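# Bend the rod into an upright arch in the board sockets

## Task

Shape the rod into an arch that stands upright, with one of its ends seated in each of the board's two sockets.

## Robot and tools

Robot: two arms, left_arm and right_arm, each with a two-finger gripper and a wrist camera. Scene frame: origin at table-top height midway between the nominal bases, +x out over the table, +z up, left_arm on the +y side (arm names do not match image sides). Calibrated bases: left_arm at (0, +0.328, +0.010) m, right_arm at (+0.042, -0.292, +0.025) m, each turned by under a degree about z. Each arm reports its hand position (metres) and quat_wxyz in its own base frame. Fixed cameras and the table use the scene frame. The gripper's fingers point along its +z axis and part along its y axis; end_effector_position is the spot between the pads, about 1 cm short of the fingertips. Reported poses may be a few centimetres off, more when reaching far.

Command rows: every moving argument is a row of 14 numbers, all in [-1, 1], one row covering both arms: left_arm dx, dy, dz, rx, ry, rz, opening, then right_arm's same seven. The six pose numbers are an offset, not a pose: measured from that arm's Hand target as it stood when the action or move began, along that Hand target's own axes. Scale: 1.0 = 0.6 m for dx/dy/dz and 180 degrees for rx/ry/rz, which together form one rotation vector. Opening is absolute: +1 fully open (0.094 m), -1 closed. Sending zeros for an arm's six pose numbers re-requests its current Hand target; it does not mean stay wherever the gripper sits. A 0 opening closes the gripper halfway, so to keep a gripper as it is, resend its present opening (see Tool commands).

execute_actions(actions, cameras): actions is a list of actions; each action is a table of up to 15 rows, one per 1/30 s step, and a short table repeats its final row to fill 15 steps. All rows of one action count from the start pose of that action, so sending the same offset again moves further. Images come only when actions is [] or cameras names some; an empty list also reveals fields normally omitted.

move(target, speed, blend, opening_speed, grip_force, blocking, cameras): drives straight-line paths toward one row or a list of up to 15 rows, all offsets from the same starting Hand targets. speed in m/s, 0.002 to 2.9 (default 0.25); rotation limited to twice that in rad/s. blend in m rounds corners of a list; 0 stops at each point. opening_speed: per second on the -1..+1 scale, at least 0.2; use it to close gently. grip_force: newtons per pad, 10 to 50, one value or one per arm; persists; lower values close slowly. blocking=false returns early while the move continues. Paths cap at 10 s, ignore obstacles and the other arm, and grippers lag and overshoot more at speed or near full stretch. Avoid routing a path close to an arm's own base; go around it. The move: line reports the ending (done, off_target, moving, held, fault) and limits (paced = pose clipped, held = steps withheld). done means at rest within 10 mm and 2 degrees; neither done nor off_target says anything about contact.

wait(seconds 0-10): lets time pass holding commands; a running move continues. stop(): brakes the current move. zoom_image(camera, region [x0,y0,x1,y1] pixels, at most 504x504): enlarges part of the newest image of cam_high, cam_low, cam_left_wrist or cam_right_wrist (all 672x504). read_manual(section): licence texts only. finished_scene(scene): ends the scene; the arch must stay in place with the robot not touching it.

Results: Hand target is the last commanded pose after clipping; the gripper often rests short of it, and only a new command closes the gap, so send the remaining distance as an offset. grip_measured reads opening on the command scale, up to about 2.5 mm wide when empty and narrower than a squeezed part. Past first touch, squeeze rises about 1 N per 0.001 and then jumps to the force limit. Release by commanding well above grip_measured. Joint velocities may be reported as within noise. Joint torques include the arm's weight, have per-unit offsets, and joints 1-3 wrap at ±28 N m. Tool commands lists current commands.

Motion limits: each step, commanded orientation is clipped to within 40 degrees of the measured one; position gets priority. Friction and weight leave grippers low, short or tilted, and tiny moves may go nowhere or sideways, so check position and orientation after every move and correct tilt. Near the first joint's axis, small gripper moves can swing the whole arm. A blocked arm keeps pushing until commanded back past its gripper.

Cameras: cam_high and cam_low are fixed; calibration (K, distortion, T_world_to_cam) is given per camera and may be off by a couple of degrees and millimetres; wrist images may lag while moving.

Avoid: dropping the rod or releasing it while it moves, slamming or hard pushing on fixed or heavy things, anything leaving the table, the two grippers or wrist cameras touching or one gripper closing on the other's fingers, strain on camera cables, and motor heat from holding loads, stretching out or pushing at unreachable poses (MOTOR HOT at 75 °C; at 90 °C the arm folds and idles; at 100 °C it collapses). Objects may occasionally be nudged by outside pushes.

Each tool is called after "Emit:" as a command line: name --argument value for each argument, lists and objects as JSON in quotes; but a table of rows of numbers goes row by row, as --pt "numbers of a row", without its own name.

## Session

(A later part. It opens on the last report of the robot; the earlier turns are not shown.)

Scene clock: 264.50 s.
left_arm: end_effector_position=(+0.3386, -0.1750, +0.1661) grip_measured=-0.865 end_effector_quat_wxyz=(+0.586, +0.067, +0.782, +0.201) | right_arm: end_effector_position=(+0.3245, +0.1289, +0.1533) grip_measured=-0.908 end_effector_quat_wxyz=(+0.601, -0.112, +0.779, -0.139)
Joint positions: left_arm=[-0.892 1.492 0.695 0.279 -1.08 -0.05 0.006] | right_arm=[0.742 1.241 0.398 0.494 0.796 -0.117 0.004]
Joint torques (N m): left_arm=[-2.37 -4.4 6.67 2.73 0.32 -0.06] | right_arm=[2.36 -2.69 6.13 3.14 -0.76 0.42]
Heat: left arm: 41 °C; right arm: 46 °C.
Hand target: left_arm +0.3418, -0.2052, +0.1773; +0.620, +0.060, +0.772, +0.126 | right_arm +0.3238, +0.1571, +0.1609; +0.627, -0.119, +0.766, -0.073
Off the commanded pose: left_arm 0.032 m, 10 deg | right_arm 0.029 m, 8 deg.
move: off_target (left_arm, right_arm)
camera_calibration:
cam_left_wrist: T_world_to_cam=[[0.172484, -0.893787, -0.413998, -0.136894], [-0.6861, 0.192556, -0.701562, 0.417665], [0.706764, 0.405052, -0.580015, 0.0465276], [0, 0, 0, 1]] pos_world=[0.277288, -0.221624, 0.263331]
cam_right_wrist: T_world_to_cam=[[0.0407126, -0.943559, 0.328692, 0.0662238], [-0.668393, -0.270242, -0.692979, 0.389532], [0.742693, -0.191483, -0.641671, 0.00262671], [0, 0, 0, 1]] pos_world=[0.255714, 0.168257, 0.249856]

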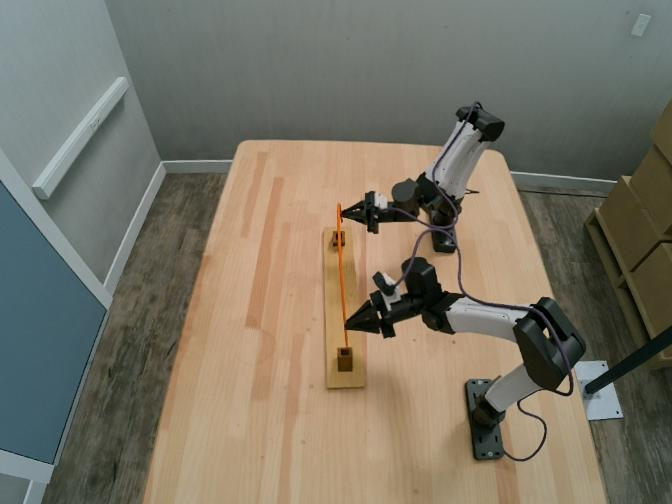

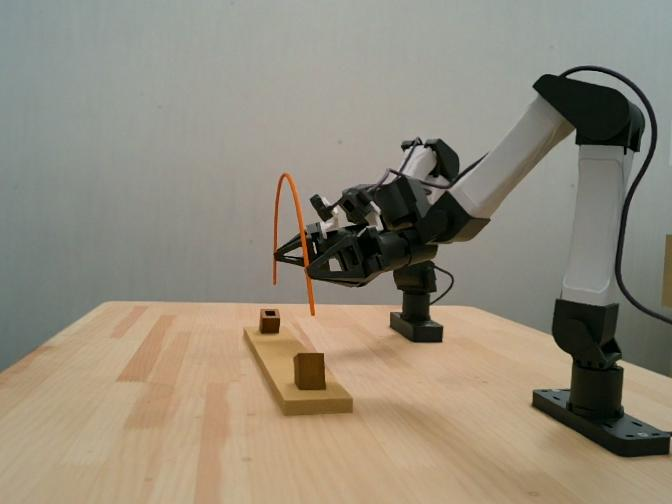

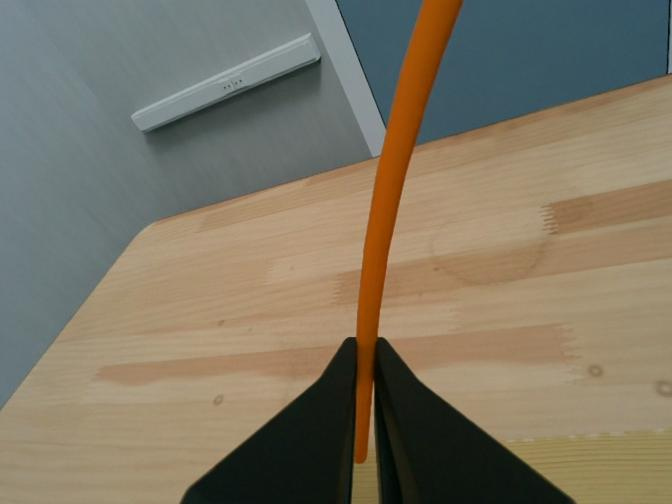

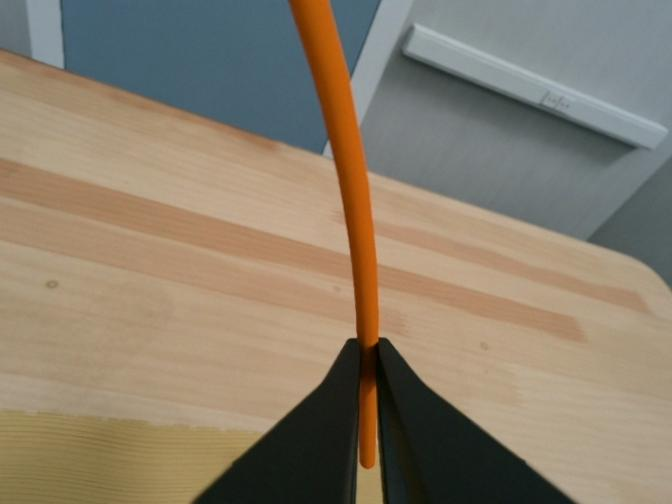

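Emit:
move --target '[0.0527, -0.0305, 0.0197, 0.0035, 0, -0.0163, -1, 0.0553, 0.0313, 0.022, -0.0035, 0, 0.0163, -1]' --speed 0.06 --cameras '["all"]'

Emit:
zoom_image --camera "cam_high" --region '[300, 190, 400, 265]'

Emit:
zoom_image --camera "cam_high" --region '[300, 305, 400, 380]'

Emit:
zoom_image --camera "cam_low" --region '[230, 160, 410, 430]'

Scene clock: 274.17 s.
left_arm: end_effector_position=(+0.3431, -0.1807, +0.1285) grip_measured=-0.865 end_effector_quat_wxyz=(+0.590, +0.046, +0.784, +0.185) | right_arm: end_effector_position=(+0.3305, +0.1369, +0.1144) grip_measured=-0.908 end_effector_quat_wxyz=(+0.604, -0.091, +0.782, -0.120)
Joint positions: left_arm=[-0.892 1.629 0.644 0.463 -1.08 -0.107 0.006] | right_arm=[0.748 1.459 0.341 0.766 0.797 -0.054 0.004]
Joint torques (N m): left_arm=[-2.33 -5.05 6.41 2.73 0.43 0.02] | right_arm=[2.41 -3.66 5.14 3.15 -0.81 0.34]
Heat: left arm: 44 °C; right arm: 45 °C.
Hand target: left_arm +0.3474, -0.2135, +0.1402; +0.622, +0.044, +0.774, +0.106 | right_arm +0.3289, +0.1665, +0.1220; +0.628, -0.103, +0.769, -0.053
Off the commanded pose: left_arm 0.035 m, 10 deg | right_arm 0.031 m, 8 deg.
move: off_target (left_arm, right_arm)
camera_calibration:
cam_left_wrist: T_world_to_cam=[[0.188947, -0.911345, -0.365718, -0.17325], [-0.6802, 0.147148, -0.718105, 0.387447], [0.708256, 0.384445, -0.592094, 0.0211918], [0, 0, 0, 1]] pos_world=[0.281268, -0.22305, 0.227415]
cam_right_wrist: T_world_to_cam=[[0.0297783, -0.961494, 0.273209, 0.0986788], [-0.668773, -0.222304, -0.709453, 0.364152], [0.74287, -0.161588, -0.649641, -0.0284181], [0, 0, 0, 1]] pos_world=[0.261707, 0.171239, 0.212927]

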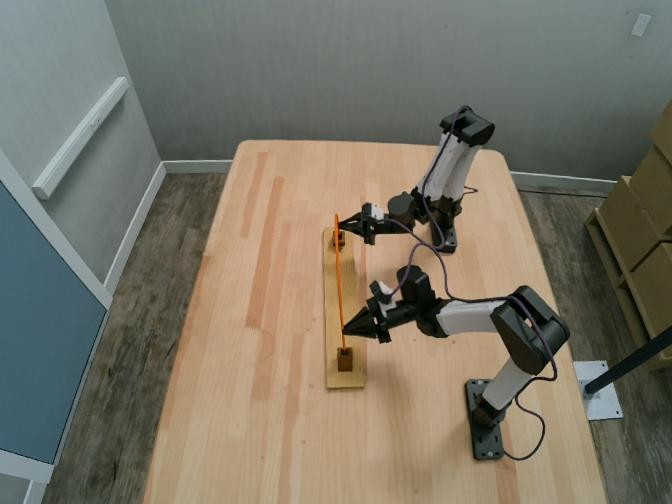

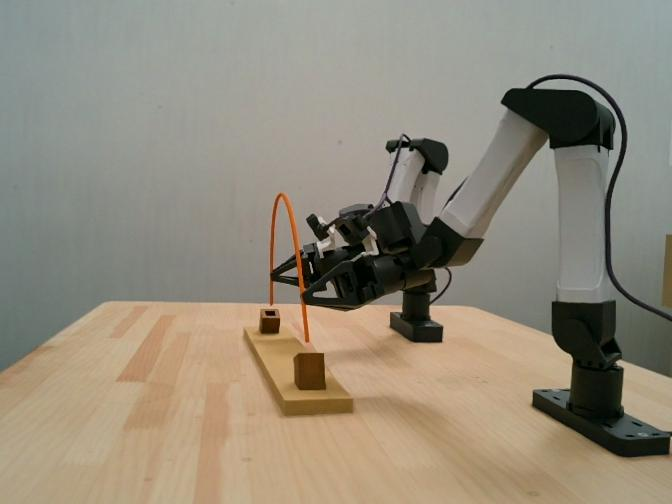

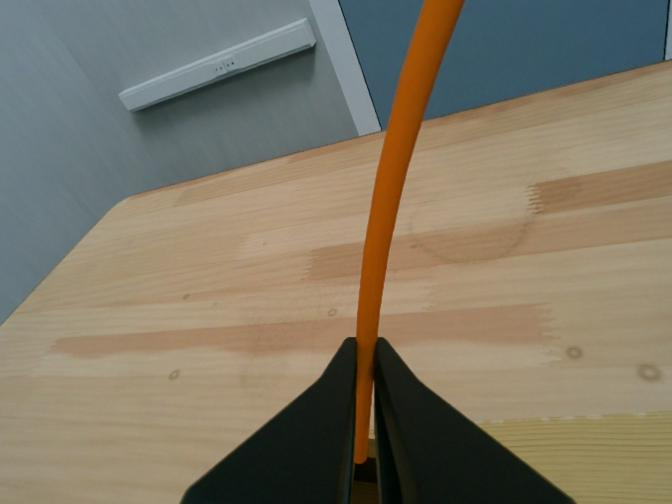

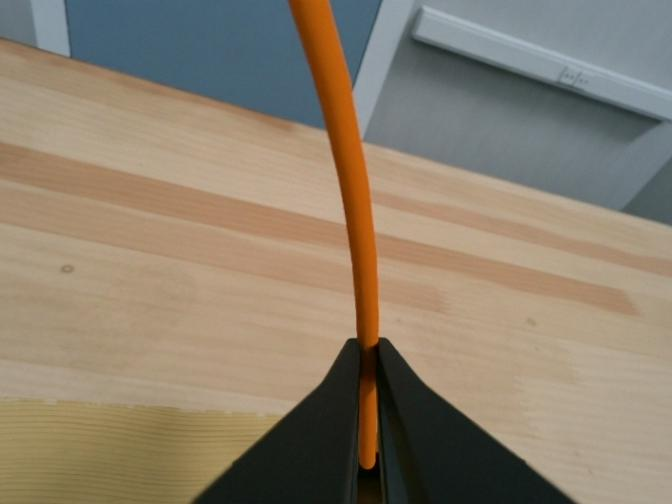

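Scaled by 5.040 from the camera's 672x504 image, which has a finer 960x720 frame.

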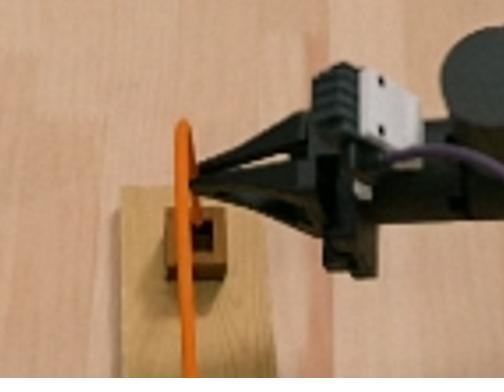

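Scaled by 5.040 from the camera's 672x504 image, which has a finer 960x720 frame.

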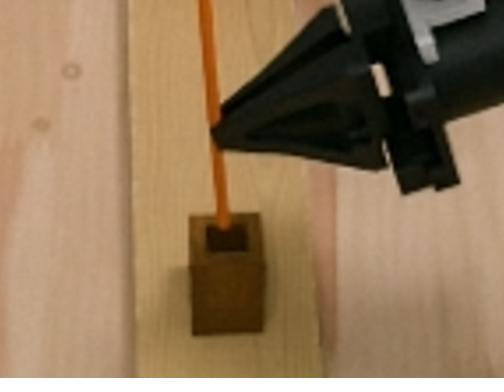

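Scaled by 1.867 from the camera's 672x504 image, which has a finer 960x720 frame.

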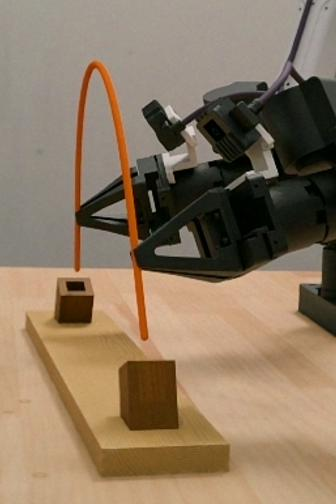

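Emit:
move --target '[0.034, -0.0092, 0.0073, 0, 0, 0, -1, 0.0388, 0.005, 0.0048, 0, 0, 0, -1]' --speed 0.04 --cameras '["all"]'

Emit:
zoom_image --camera "cam_high" --region '[300, 190, 400, 265]'

Emit:
zoom_image --camera "cam_high" --region '[300, 305, 400, 380]'

Emit:
zoom_image --camera "cam_low" --region '[230, 160, 410, 430]'

Scene clock: 283.57 s.
left_arm: end_effector_position=(+0.3439, -0.1816, +0.1076) grip_measured=-0.865 end_effector_quat_wxyz=(+0.590, +0.046, +0.784, +0.185) | right_arm: end_effector_position=(+0.3280, +0.1345, +0.0898) grip_measured=-0.908 end_effector_quat_wxyz=(+0.603, -0.091, +0.783, -0.121)
Joint positions: left_arm=[-0.892 1.707 0.615 0.57 -1.08 -0.107 0.006] | right_arm=[0.748 1.588 0.291 0.942 0.797 -0.054 0.004]
Joint torques (N m): left_arm=[-2.41 -5.34 5.89 2.75 0.42 0.01] | right_arm=[2.32 -4.05 4.51 3.13 -0.82 0.32]
Motor temperatures (°C): left_arm=[22 28 39 47 23 23 24] | right_arm=[26 27 44 42 26 23 24]
Heat: left arm: 47 °C; right arm: 44 °C.
Hand target: left_arm +0.3475, -0.2143, +0.1186; +0.622, +0.044, +0.774, +0.106 | right_arm +0.3270, +0.1643, +0.0985; +0.628, -0.103, +0.769, -0.053
Off the commanded pose: left_arm 0.035 m, 10 deg | right_arm 0.031 m, 8 deg.
move: off_target (left_arm, right_arm)
camera_calibration:
cam_left_wrist: T_world_to_cam=[[0.188947, -0.911345, -0.365718, -0.181883], [-0.6802, 0.147148, -0.718105, 0.372976], [0.708256, 0.384445, -0.592094, 0.00860806], [0, 0, 0, 1]] pos_world=[0.281968, -0.22395, 0.206415]
cam_right_wrist: T_world_to_cam=[[0.0304539, -0.960905, 0.2752, 0.102799], [-0.670306, -0.223872, -0.70751, 0.344994], [0.74146, -0.162922, -0.650918, -0.0421971], [0, 0, 0, 1]] pos_world=[0.259408, 0.16914, 0.18833]

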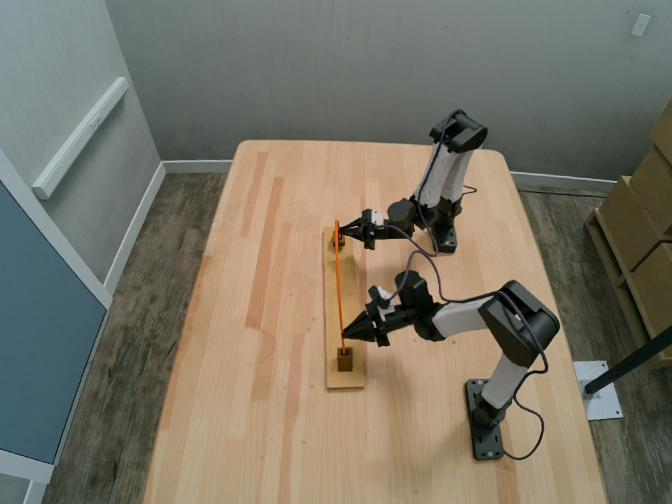

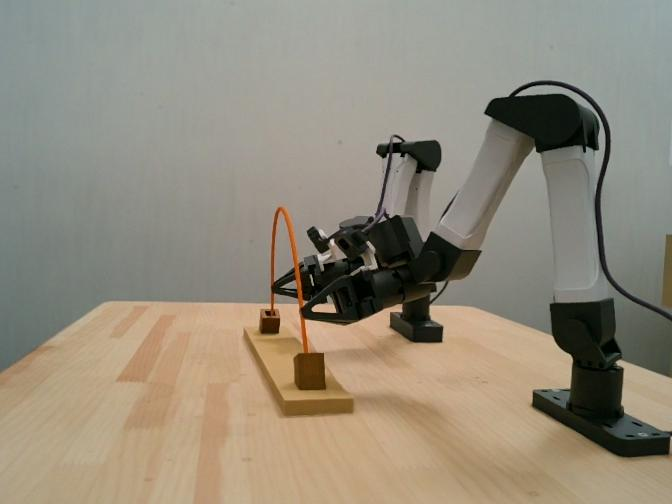

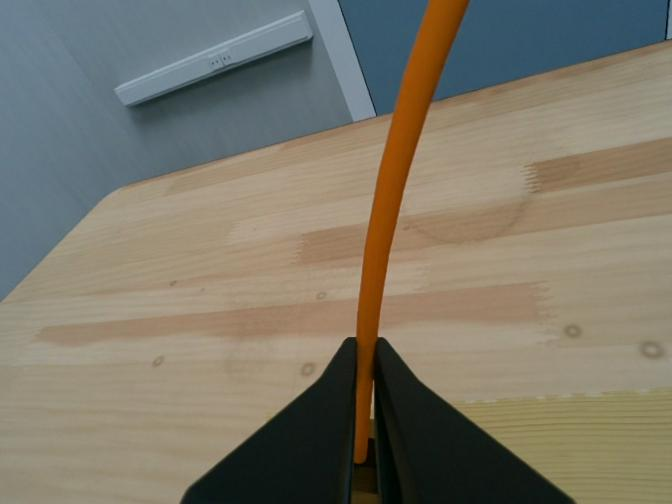

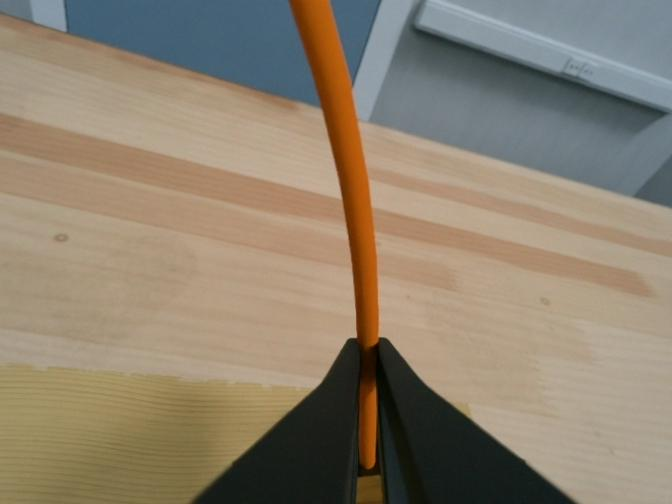

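Scaled by 5.040 from the camera's 672x504 image, which has a finer 960x720 frame.

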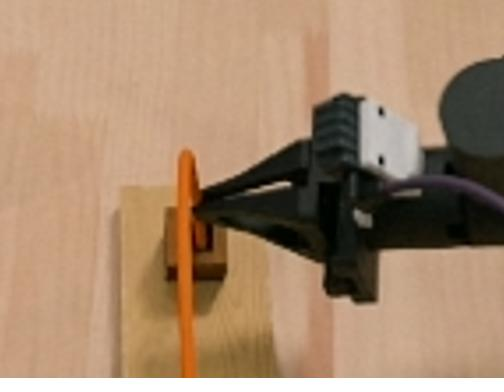

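Scaled by 5.040 from the camera's 672x504 image, which has a finer 960x720 frame.

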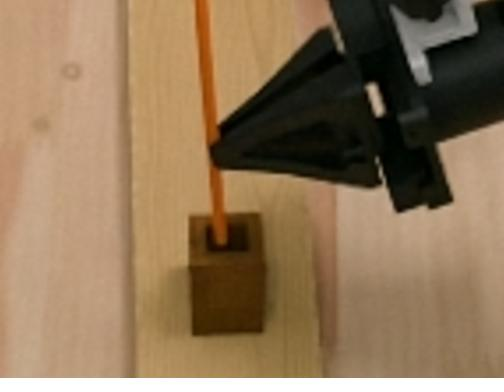

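Scaled by 1.867 from the camera's 672x504 image, which has a finer 960x720 frame.

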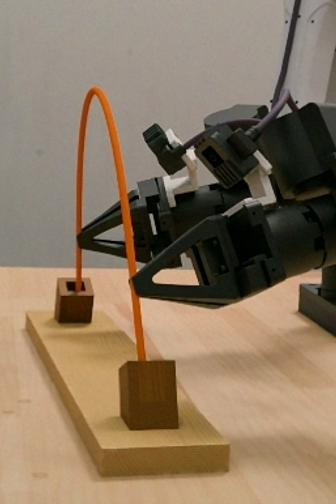

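Emit:
move --target '[0.0458, 0.0108, 0.0063, 0, 0, 0, -1, 0.045, -0.0107, 0.0095, 0, 0, 0, -1]' --speed 0.04 --cameras '["all"]'

Emit:
zoom_image --camera "cam_high" --region '[300, 190, 400, 265]'

Emit:
zoom_image --camera "cam_high" --region '[300, 305, 400, 380]'

Emit:
zoom_image --camera "cam_low" --region '[230, 160, 410, 430]'

Scene clock: 288.27 s.
left_arm: end_effector_position=(+0.3372, -0.1733, +0.0828) grip_measured=-0.865 end_effector_quat_wxyz=(+0.591, +0.048, +0.783, +0.186) | right_arm: end_effector_position=(+0.3255, +0.1280, +0.0672) grip_measured=-0.908 end_effector_quat_wxyz=(+0.608, -0.086, +0.780, -0.118)
Joint positions: left_arm=[-0.892 1.779 0.539 0.727 -1.08 -0.095 0.006] | right_arm=[0.736 1.754 0.239 1.18 0.789 -0.059 0.004]
Joint torques (N m): left_arm=[-1.02 -5.44 5.34 2.74 0.57 0] | right_arm=[0.01 -4.34 3.34 3.05 -1.16 0.21]
Heat: left arm: 47 °C; right arm: 43 °C.
Hand target: left_arm +0.3446, -0.2021, +0.0931; +0.622, +0.044, +0.774, +0.106 | right_arm +0.3280, +0.1523, +0.0729; +0.628, -0.103, +0.769, -0.053
Off the commanded pose: left_arm 0.031 m, 10 deg | right_arm 0.025 m, 8 deg.
move: off_target (left_arm, right_arm)
camera_calibration:
cam_left_wrist: T_world_to_cam=[[0.186982, -0.909833, -0.370462, -0.18082], [-0.678417, 0.153148, -0.718538, 0.349916], [0.710485, 0.385681, -0.58861, -0.00530342], [0, 0, 0, 1]] pos_world=[0.274967, -0.216059, 0.181319]
cam_right_wrist: T_world_to_cam=[[0.0231791, -0.963978, 0.264969, 0.106207], [-0.662254, -0.213353, -0.718262, 0.32258], [0.748921, -0.158828, -0.643344, -0.0595963], [0, 0, 0, 1]] pos_world=[0.255801, 0.161739, 0.165215]

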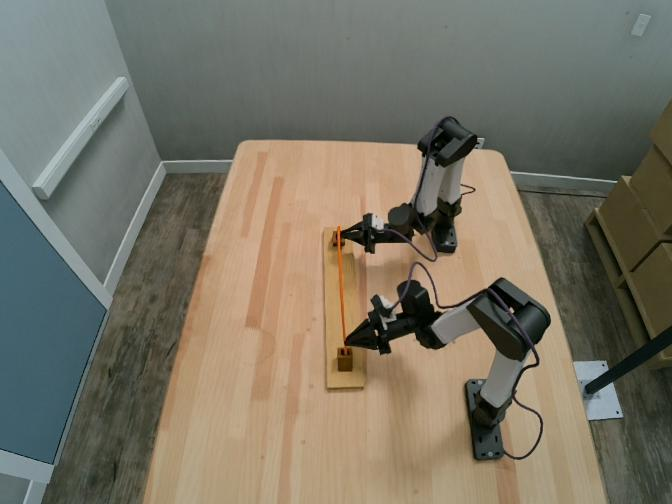

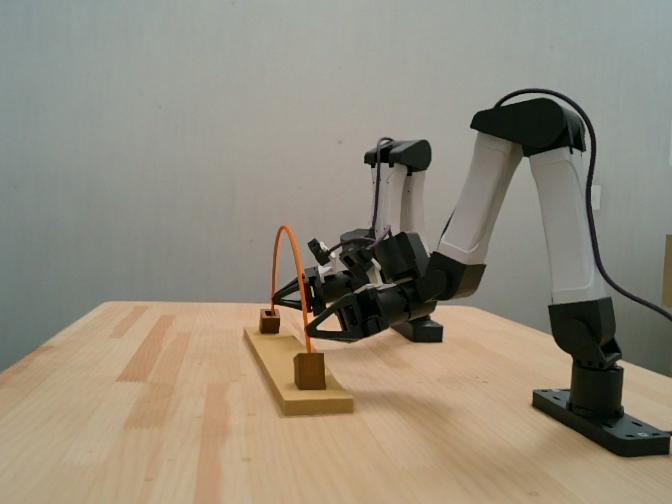

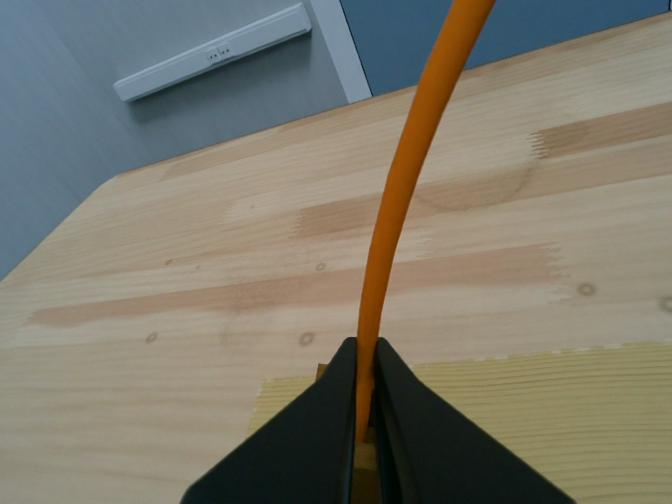

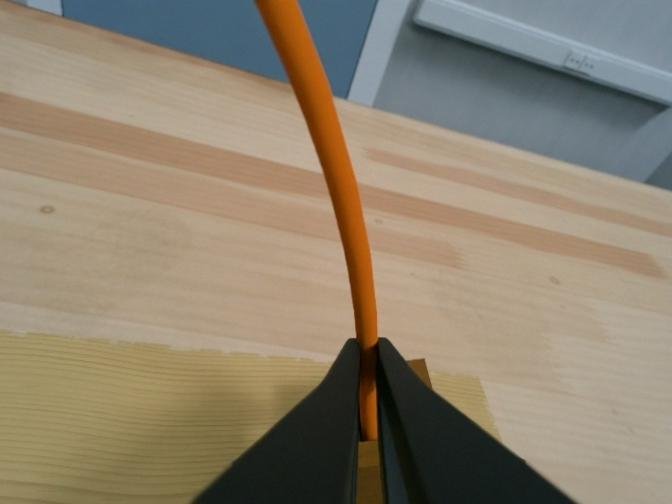

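Scaled by 5.040 from the camera's 672x504 image, which has a finer 960x720 frame.

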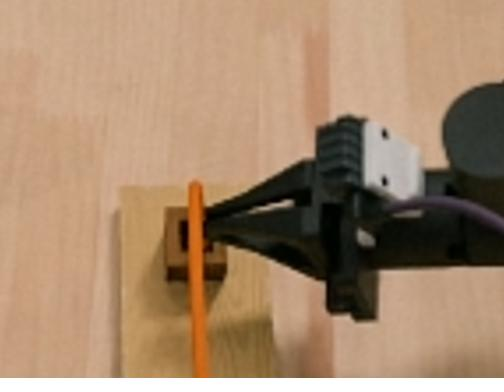

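Scaled by 5.040 from the camera's 672x504 image, which has a finer 960x720 frame.

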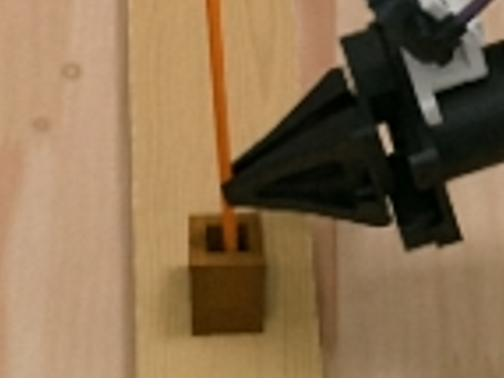

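Scaled by 1.867 from the camera's 672x504 image, which has a finer 960x720 frame.

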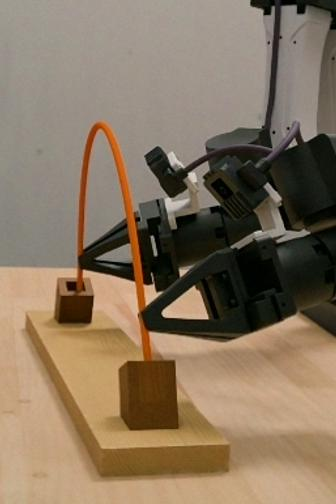

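Emit:
move --target '[0.0113, 0.0025, 0.0023, 0, 0, 0, -1, 0.0113, -0.0025, 0.0025, 0, 0, 0, -1]' --speed 0.03 --cameras '["cam_left_wrist", "cam_right_wrist"]'

Scene clock: 292.07 s.
left_arm: end_effector_position=(+0.3377, -0.1739, +0.0809) grip_measured=-0.865 end_effector_quat_wxyz=(+0.599, +0.043, +0.779, +0.180) | right_arm: end_effector_position=(+0.3276, +0.1276, +0.0668) grip_measured=-0.908 end_effector_quat_wxyz=(+0.619, -0.080, +0.773, -0.111)
Joint positions: left_arm=[-0.892 1.805 0.525 0.802 -1.08 -0.083 0.006] | right_arm=[0.727 1.806 0.231 1.276 0.779 -0.068 0.004]
Joint torques (N m): left_arm=[-0.53 -5.16 4.88 2.57 0.64 -0.03] | right_arm=[-0.13 -4.12 2.8 2.76 -1.17 0.26]
Heat: left arm: 47 °C; right arm: 44 °C.
Hand target: left_arm +0.3444, -0.1991, +0.0866; +0.622, +0.044, +0.774, +0.106 | right_arm +0.3283, +0.1494, +0.0664; +0.628, -0.103, +0.769, -0.053
Off the commanded pose: left_arm 0.027 m, 9 deg | right_arm 0.022 m, 7 deg.
move: off_target (left_arm, right_arm)
camera_calibration:
cam_left_wrist: T_world_to_cam=[[0.191472, -0.916069, -0.352358, -0.186248], [-0.663916, 0.143522, -0.733905, 0.343636], [0.722879, 0.374458, -0.580713, -0.0133332], [0, 0, 0, 1]] pos_world=[0.273445, -0.214942, 0.178827]
cam_right_wrist: T_world_to_cam=[[0.0198787, -0.968551, 0.248019, 0.108716], [-0.643821, -0.20219, -0.73798, 0.317533], [0.764918, -0.145009, -0.627593, -0.0694447], [0, 0, 0, 1]] pos_world=[0.255393, 0.159429, 0.163787]
Images, in order (width x height): cam_left_wrist 672x504, cam_right_wrist 672x504.

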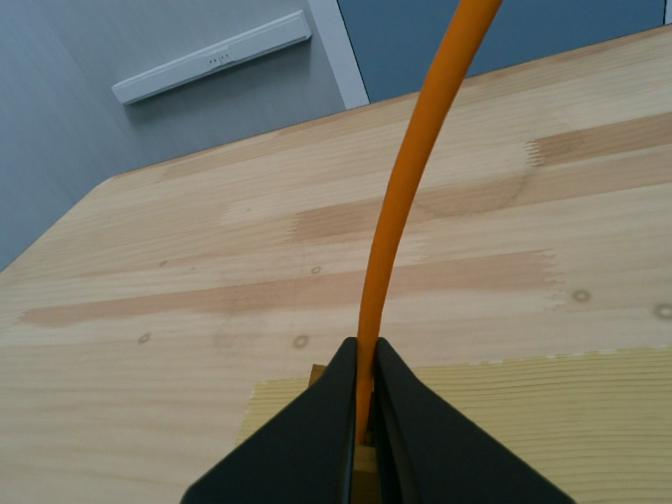

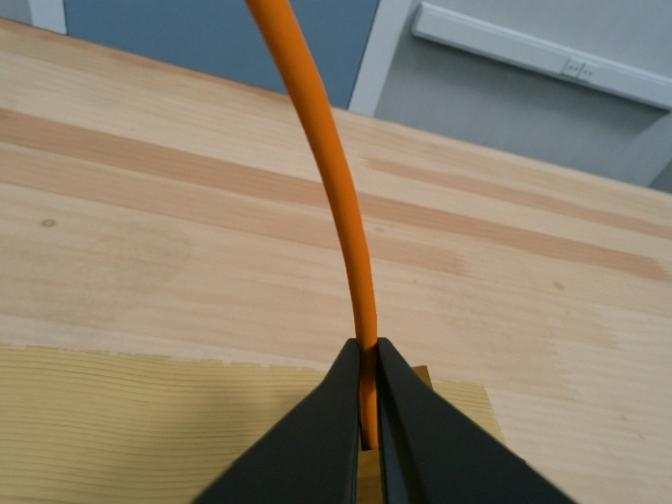

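Emit:
move --pt "-0.0066 0.0023 -0.0014 0 0 0 -1 -0.0087 -0.0018 -0.0018 0 0 0 -1" --pt "-0.0066 0.0023 -0.0014 0 0 0 -0.3 -0.0087 -0.0018 -0.0018 0 0 0 -0.3" --speed 0.03 --opening_speed 0.4 --cameras '["all"]'

Scene clock: 296.83 s.
left_arm: end_effector_position=(+0.3404, -0.1926, +0.0809) grip_measured=-0.303 end_effector_quat_wxyz=(+0.605, +0.062, +0.783, +0.131) | right_arm: end_effector_position=(+0.3269, +0.1454, +0.0638) grip_measured=-0.301 end_effector_quat_wxyz=(+0.617, -0.113, +0.775, -0.073)
Joint positions: left_arm=[-0.895 1.805 0.525 0.845 -0.985 -0.078 0.033] | right_arm=[0.73 1.806 0.231 1.278 0.681 -0.071 0.033]
Joint torques (N m): left_arm=[-0.39 -5.57 4.75 2.36 -0.13 0.05] | right_arm=[-0.28 -6.75 3.08 2.55 -0.26 0.23]
Heat: left arm: 47 °C; right arm: 44 °C.
Hand target: left_arm +0.3443, -0.1987, +0.0909; +0.622, +0.044, +0.774, +0.106 | right_arm +0.3284, +0.1495, +0.0718; +0.628, -0.103, +0.769, -0.053
Off the commanded pose: left_arm 0.012 m, 4 deg | right_arm 0.009 m, 3 deg.
move: off_target (left_arm, right_arm); target 2's new opening was sent with left_arm's hand 0.027 m and 9 deg from that target
camera_calibration:
cam_left_wrist: T_world_to_cam=[[0.105842, -0.947477, -0.301802, -0.184836], [-0.655173, 0.161866, -0.737935, 0.349079], [0.748028, 0.275837, -0.603629, -0.0339985], [0, 0, 0, 1]] pos_world=[0.273702, -0.222254, 0.181291]
cam_right_wrist: T_world_to_cam=[[0.118702, -0.966443, 0.22781, 0.0954272], [-0.635012, -0.250268, -0.730839, 0.322132], [0.763328, -0.0579096, -0.64341, -0.0794154], [0, 0, 0, 1]] pos_world=[0.25385, 0.168245, 0.162591]

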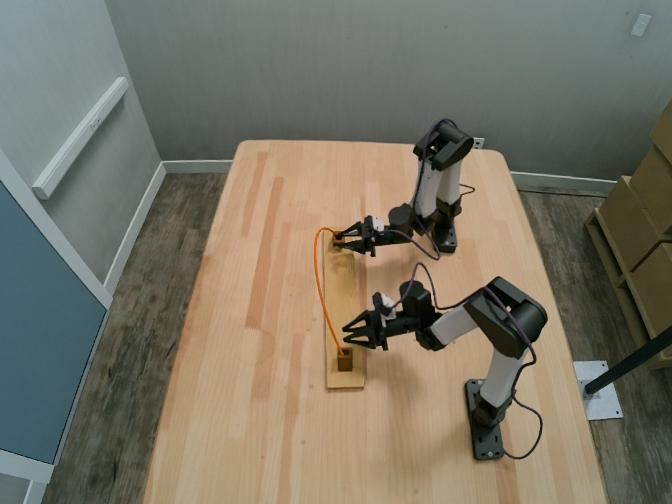

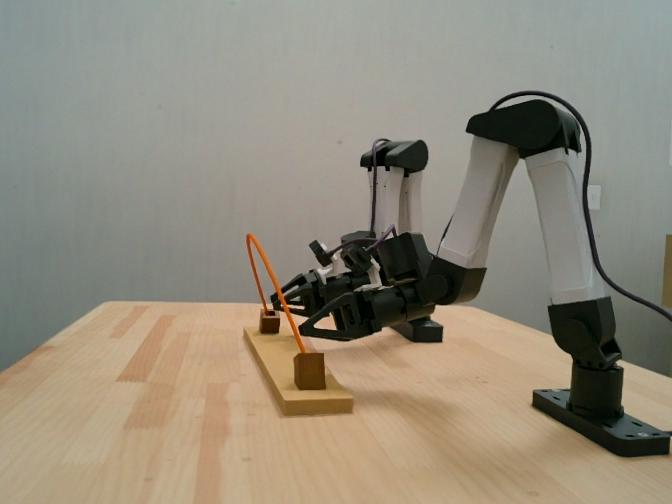

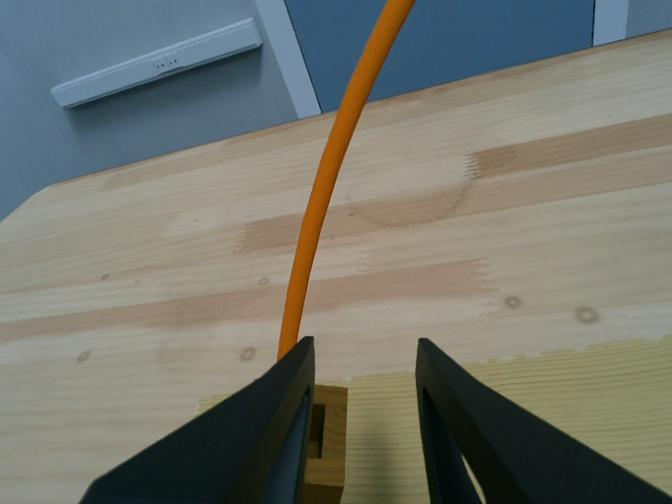

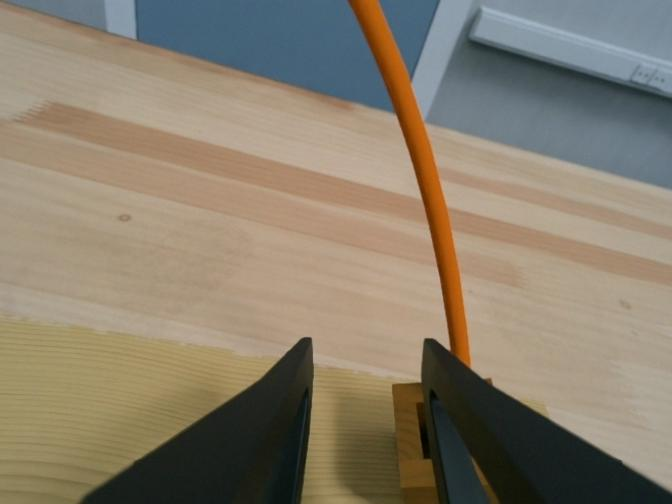

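Emit:
move --target '[0, 0, -0.14, 0, 0, 0, -0.3, 0, 0, -0.14, 0, 0, 0, -0.3]' --speed 0.1 --cameras '["all"]'

Emit:
zoom_image --camera "cam_high" --region '[290, 210, 390, 285]'

Emit:
zoom_image --camera "cam_high" --region '[290, 305, 390, 380]'

Emit:
zoom_image --camera "cam_low" --region '[220, 210, 380, 430]'

Scene clock: 304.23 s.
left_arm: end_effector_position=(+0.2602, -0.2041, +0.0915) grip_measured=-0.303 end_effector_quat_wxyz=(+0.610, +0.069, +0.780, +0.118) | right_arm: end_effector_position=(+0.2455, +0.1452, +0.0851) grip_measured=-0.301 end_effector_quat_wxyz=(+0.627, -0.116, +0.769, -0.055)
Joint positions: left_arm=[-1.178 1.601 0.448 0.469 -1.203 -0.371 0.033] | right_arm=[1.059 1.381 0.045 0.96 0.964 0.076 0.033]
Joint torques (N m): left_arm=[-0.58 -6.82 6.94 1.39 -0.65 -0.02] | right_arm=[0.27 -4.19 5.18 1.77 0.24 0.27]
Heat: left arm: 47 °C; right arm: 43 °C.
Hand target: left_arm +0.2626, -0.2078, +0.1080; +0.622, +0.044, +0.774, +0.106 | right_arm +0.2463, +0.1455, +0.0890; +0.628, -0.103, +0.769, -0.053
Off the commanded pose: left_arm 0.017 m, 4 deg | right_arm 0.004 m, 2 deg.
move: off_target (left_arm)
camera_calibration:
cam_left_wrist: T_world_to_cam=[[0.0798538, -0.95361, -0.290262, -0.179679], [-0.644661, 0.172693, -0.744708, 0.306231], [0.760287, 0.246588, -0.600964, 0.0261132], [0, 0, 0, 1]] pos_world=[0.191909, -0.230667, 0.191592]
cam_right_wrist: T_world_to_cam=[[0.143152, -0.967975, 0.206231, 0.0960831], [-0.614432, -0.250279, -0.748221, 0.282361], [0.775875, -0.0196054, -0.630583, -0.013305], [0, 0, 0, 1]] pos_world=[0.17006, 0.163414, 0.183063]

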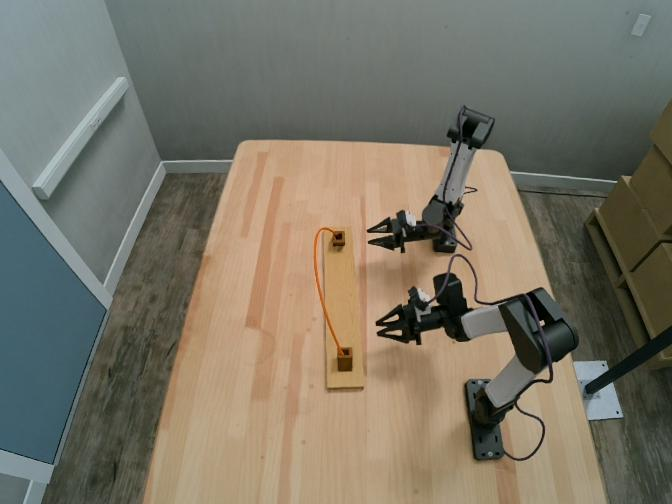

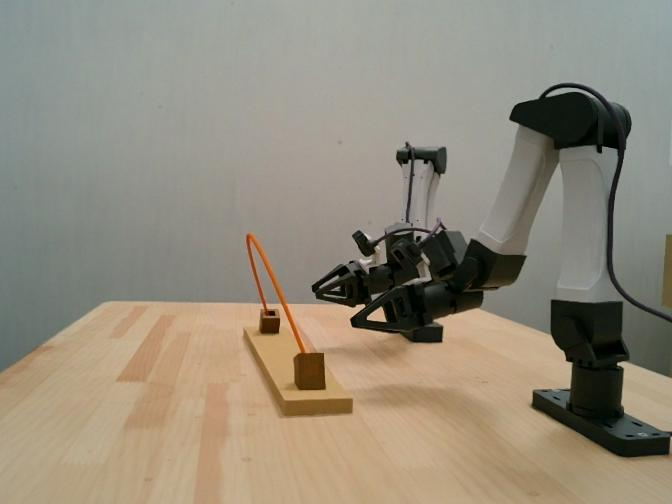

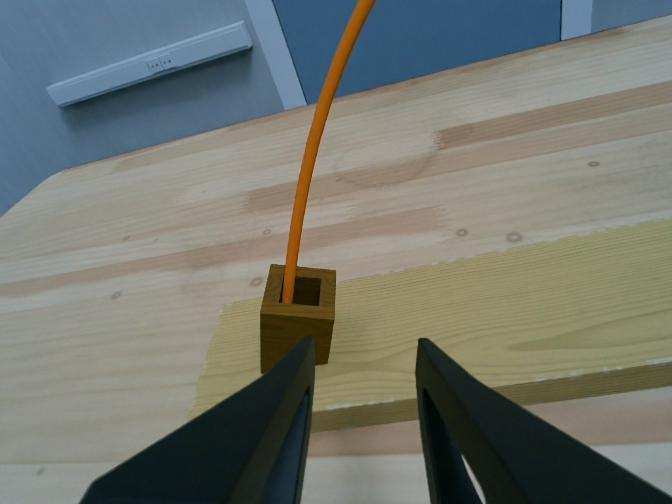

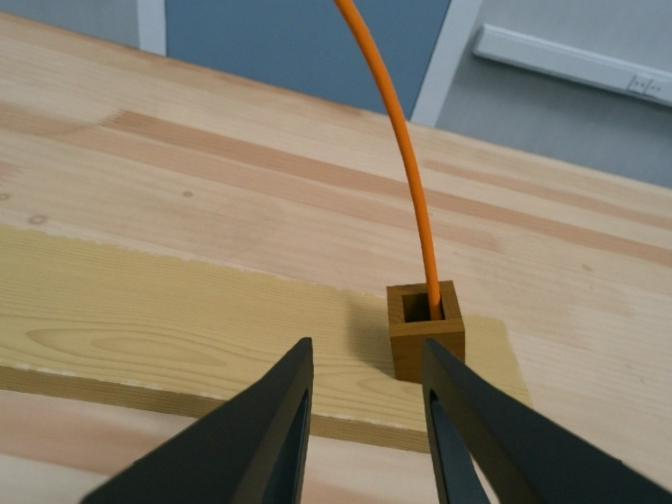

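Scaled by 5.040 from the camera's 672x504 image, which has a finer 960x720 frame.

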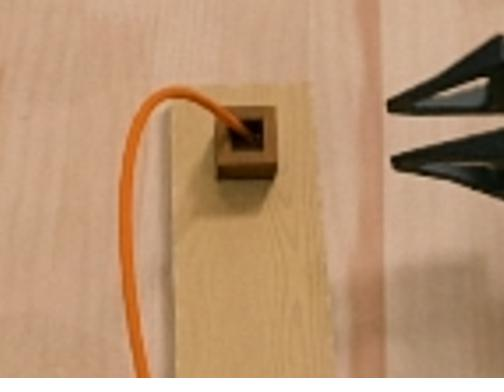

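Scaled by 5.040 from the camera's 672x504 image, which has a finer 960x720 frame.

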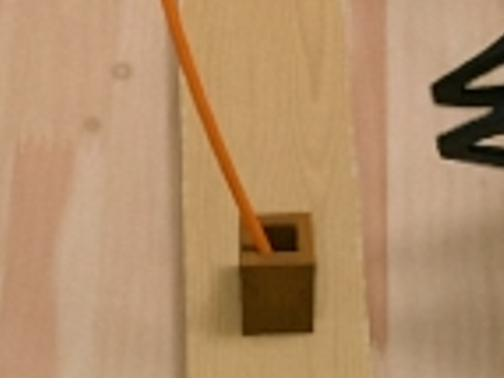

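Scaled by 2.291 from the camera's 672x504 image, which has a finer 960x720 frame.

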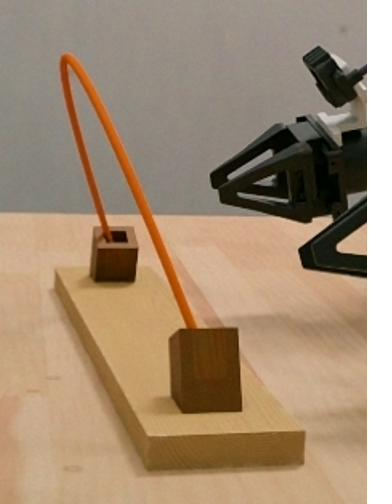

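Emit:
zoom_image --camera "cam_left_wrist" --region '[230, 180, 400, 330]'

Emit:
zoom_image --camera "cam_right_wrist" --region '[340, 200, 510, 350]'

Scaled by 2.965 from the camera's 672x504 image, which has a finer 960x720 frame.

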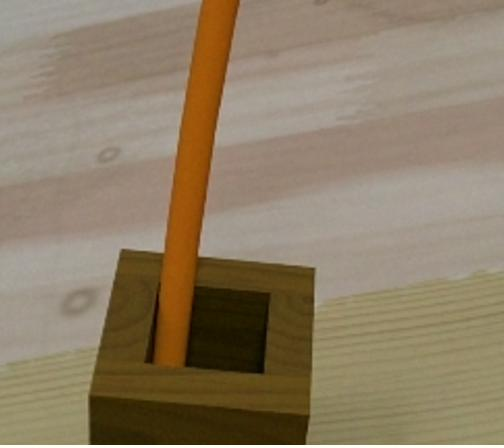

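Scaled by 2.965 from the camera's 672x504 image, which has a finer 960x720 frame.

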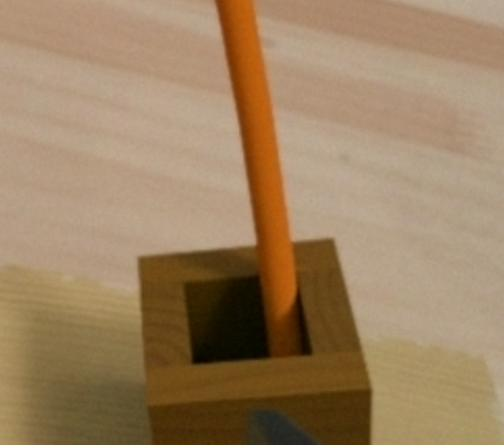

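Emit:
move --target '[-0.012, 0.0443, 0.1255, -0.0092, 0, 0.0435, 0, -0.011, -0.0392, 0.116, 0.0092, 0, -0.0435, 0]' --speed 0.12 --cameras '["all"]'

Scene clock: 320.77 s.
left_arm: end_effector_position=(+0.3297, -0.1685, +0.0942) grip_measured=-0.003 end_effector_quat_wxyz=(+0.596, +0.103, +0.776, +0.179) | right_arm: end_effector_position=(+0.3106, +0.1216, +0.0757) grip_measured=-0.002 end_effector_quat_wxyz=(+0.608, -0.152, +0.770, -0.118)
Joint positions: left_arm=[-0.878 1.682 0.448 0.805 -0.996 0.057 0.047] | right_arm=[0.708 1.625 0.142 1.178 0.682 -0.192 0.047]
Joint torques (N m): left_arm=[0.43 -4.56 5.65 2.36 -0.13 0.19] | right_arm=[-1.14 -3.32 5.11 2.8 -0.25 -0.08]
Heat: left arm: 44 °C; right arm: 42 °C.
Hand target: left_arm +0.3358, -0.1752, +0.1054; +0.614, +0.088, +0.768, +0.159 | right_arm +0.3177, +0.1274, +0.0860; +0.625, -0.146, +0.760, -0.107
Off the commanded pose: left_arm 0.014 m, 4 deg | right_arm 0.014 m, 3 deg.
move: off_target (left_arm, right_arm)
camera_calibration:
cam_left_wrist: T_world_to_cam=[[0.0974623, -0.901561, -0.421532, -0.13512], [-0.662825, 0.257148, -0.703234, 0.363266], [0.742405, 0.34794, -0.572515, -0.0135612], [0, 0, 0, 1]] pos_world=[0.264019, -0.210513, 0.19074]
cam_right_wrist: T_world_to_cam=[[0.12447, -0.930514, 0.344456, 0.0566046], [-0.636188, -0.34125, -0.691964, 0.322925], [0.761428, -0.13301, -0.634457, -0.051691], [0, 0, 0, 1]] pos_world=[0.237754, 0.155994, 0.171159]

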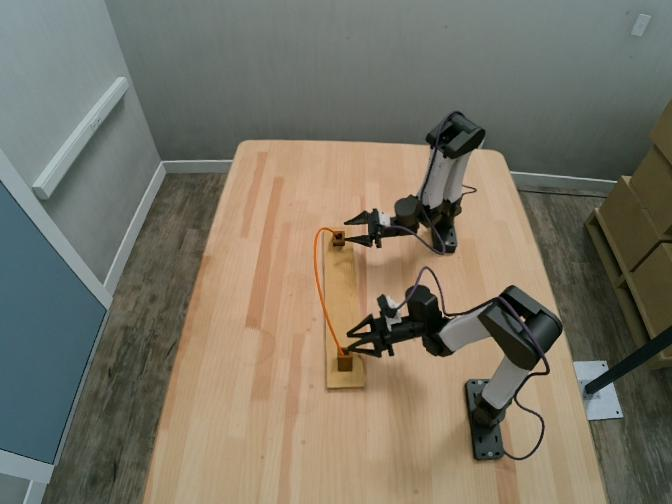

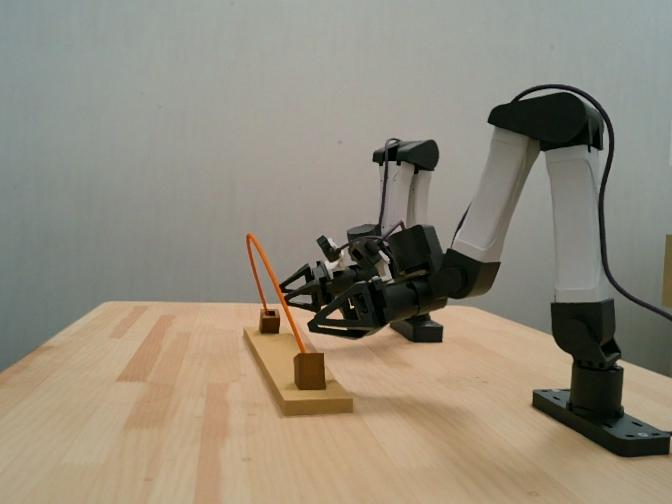

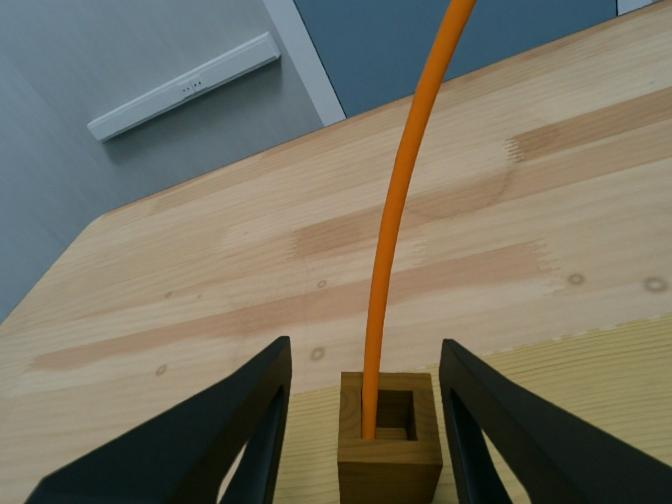

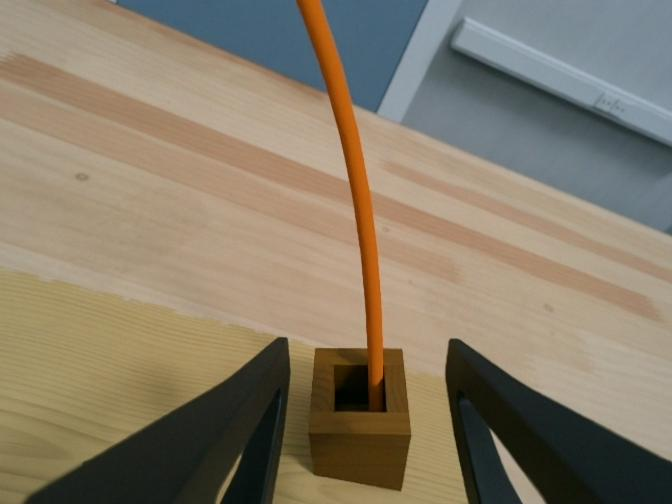

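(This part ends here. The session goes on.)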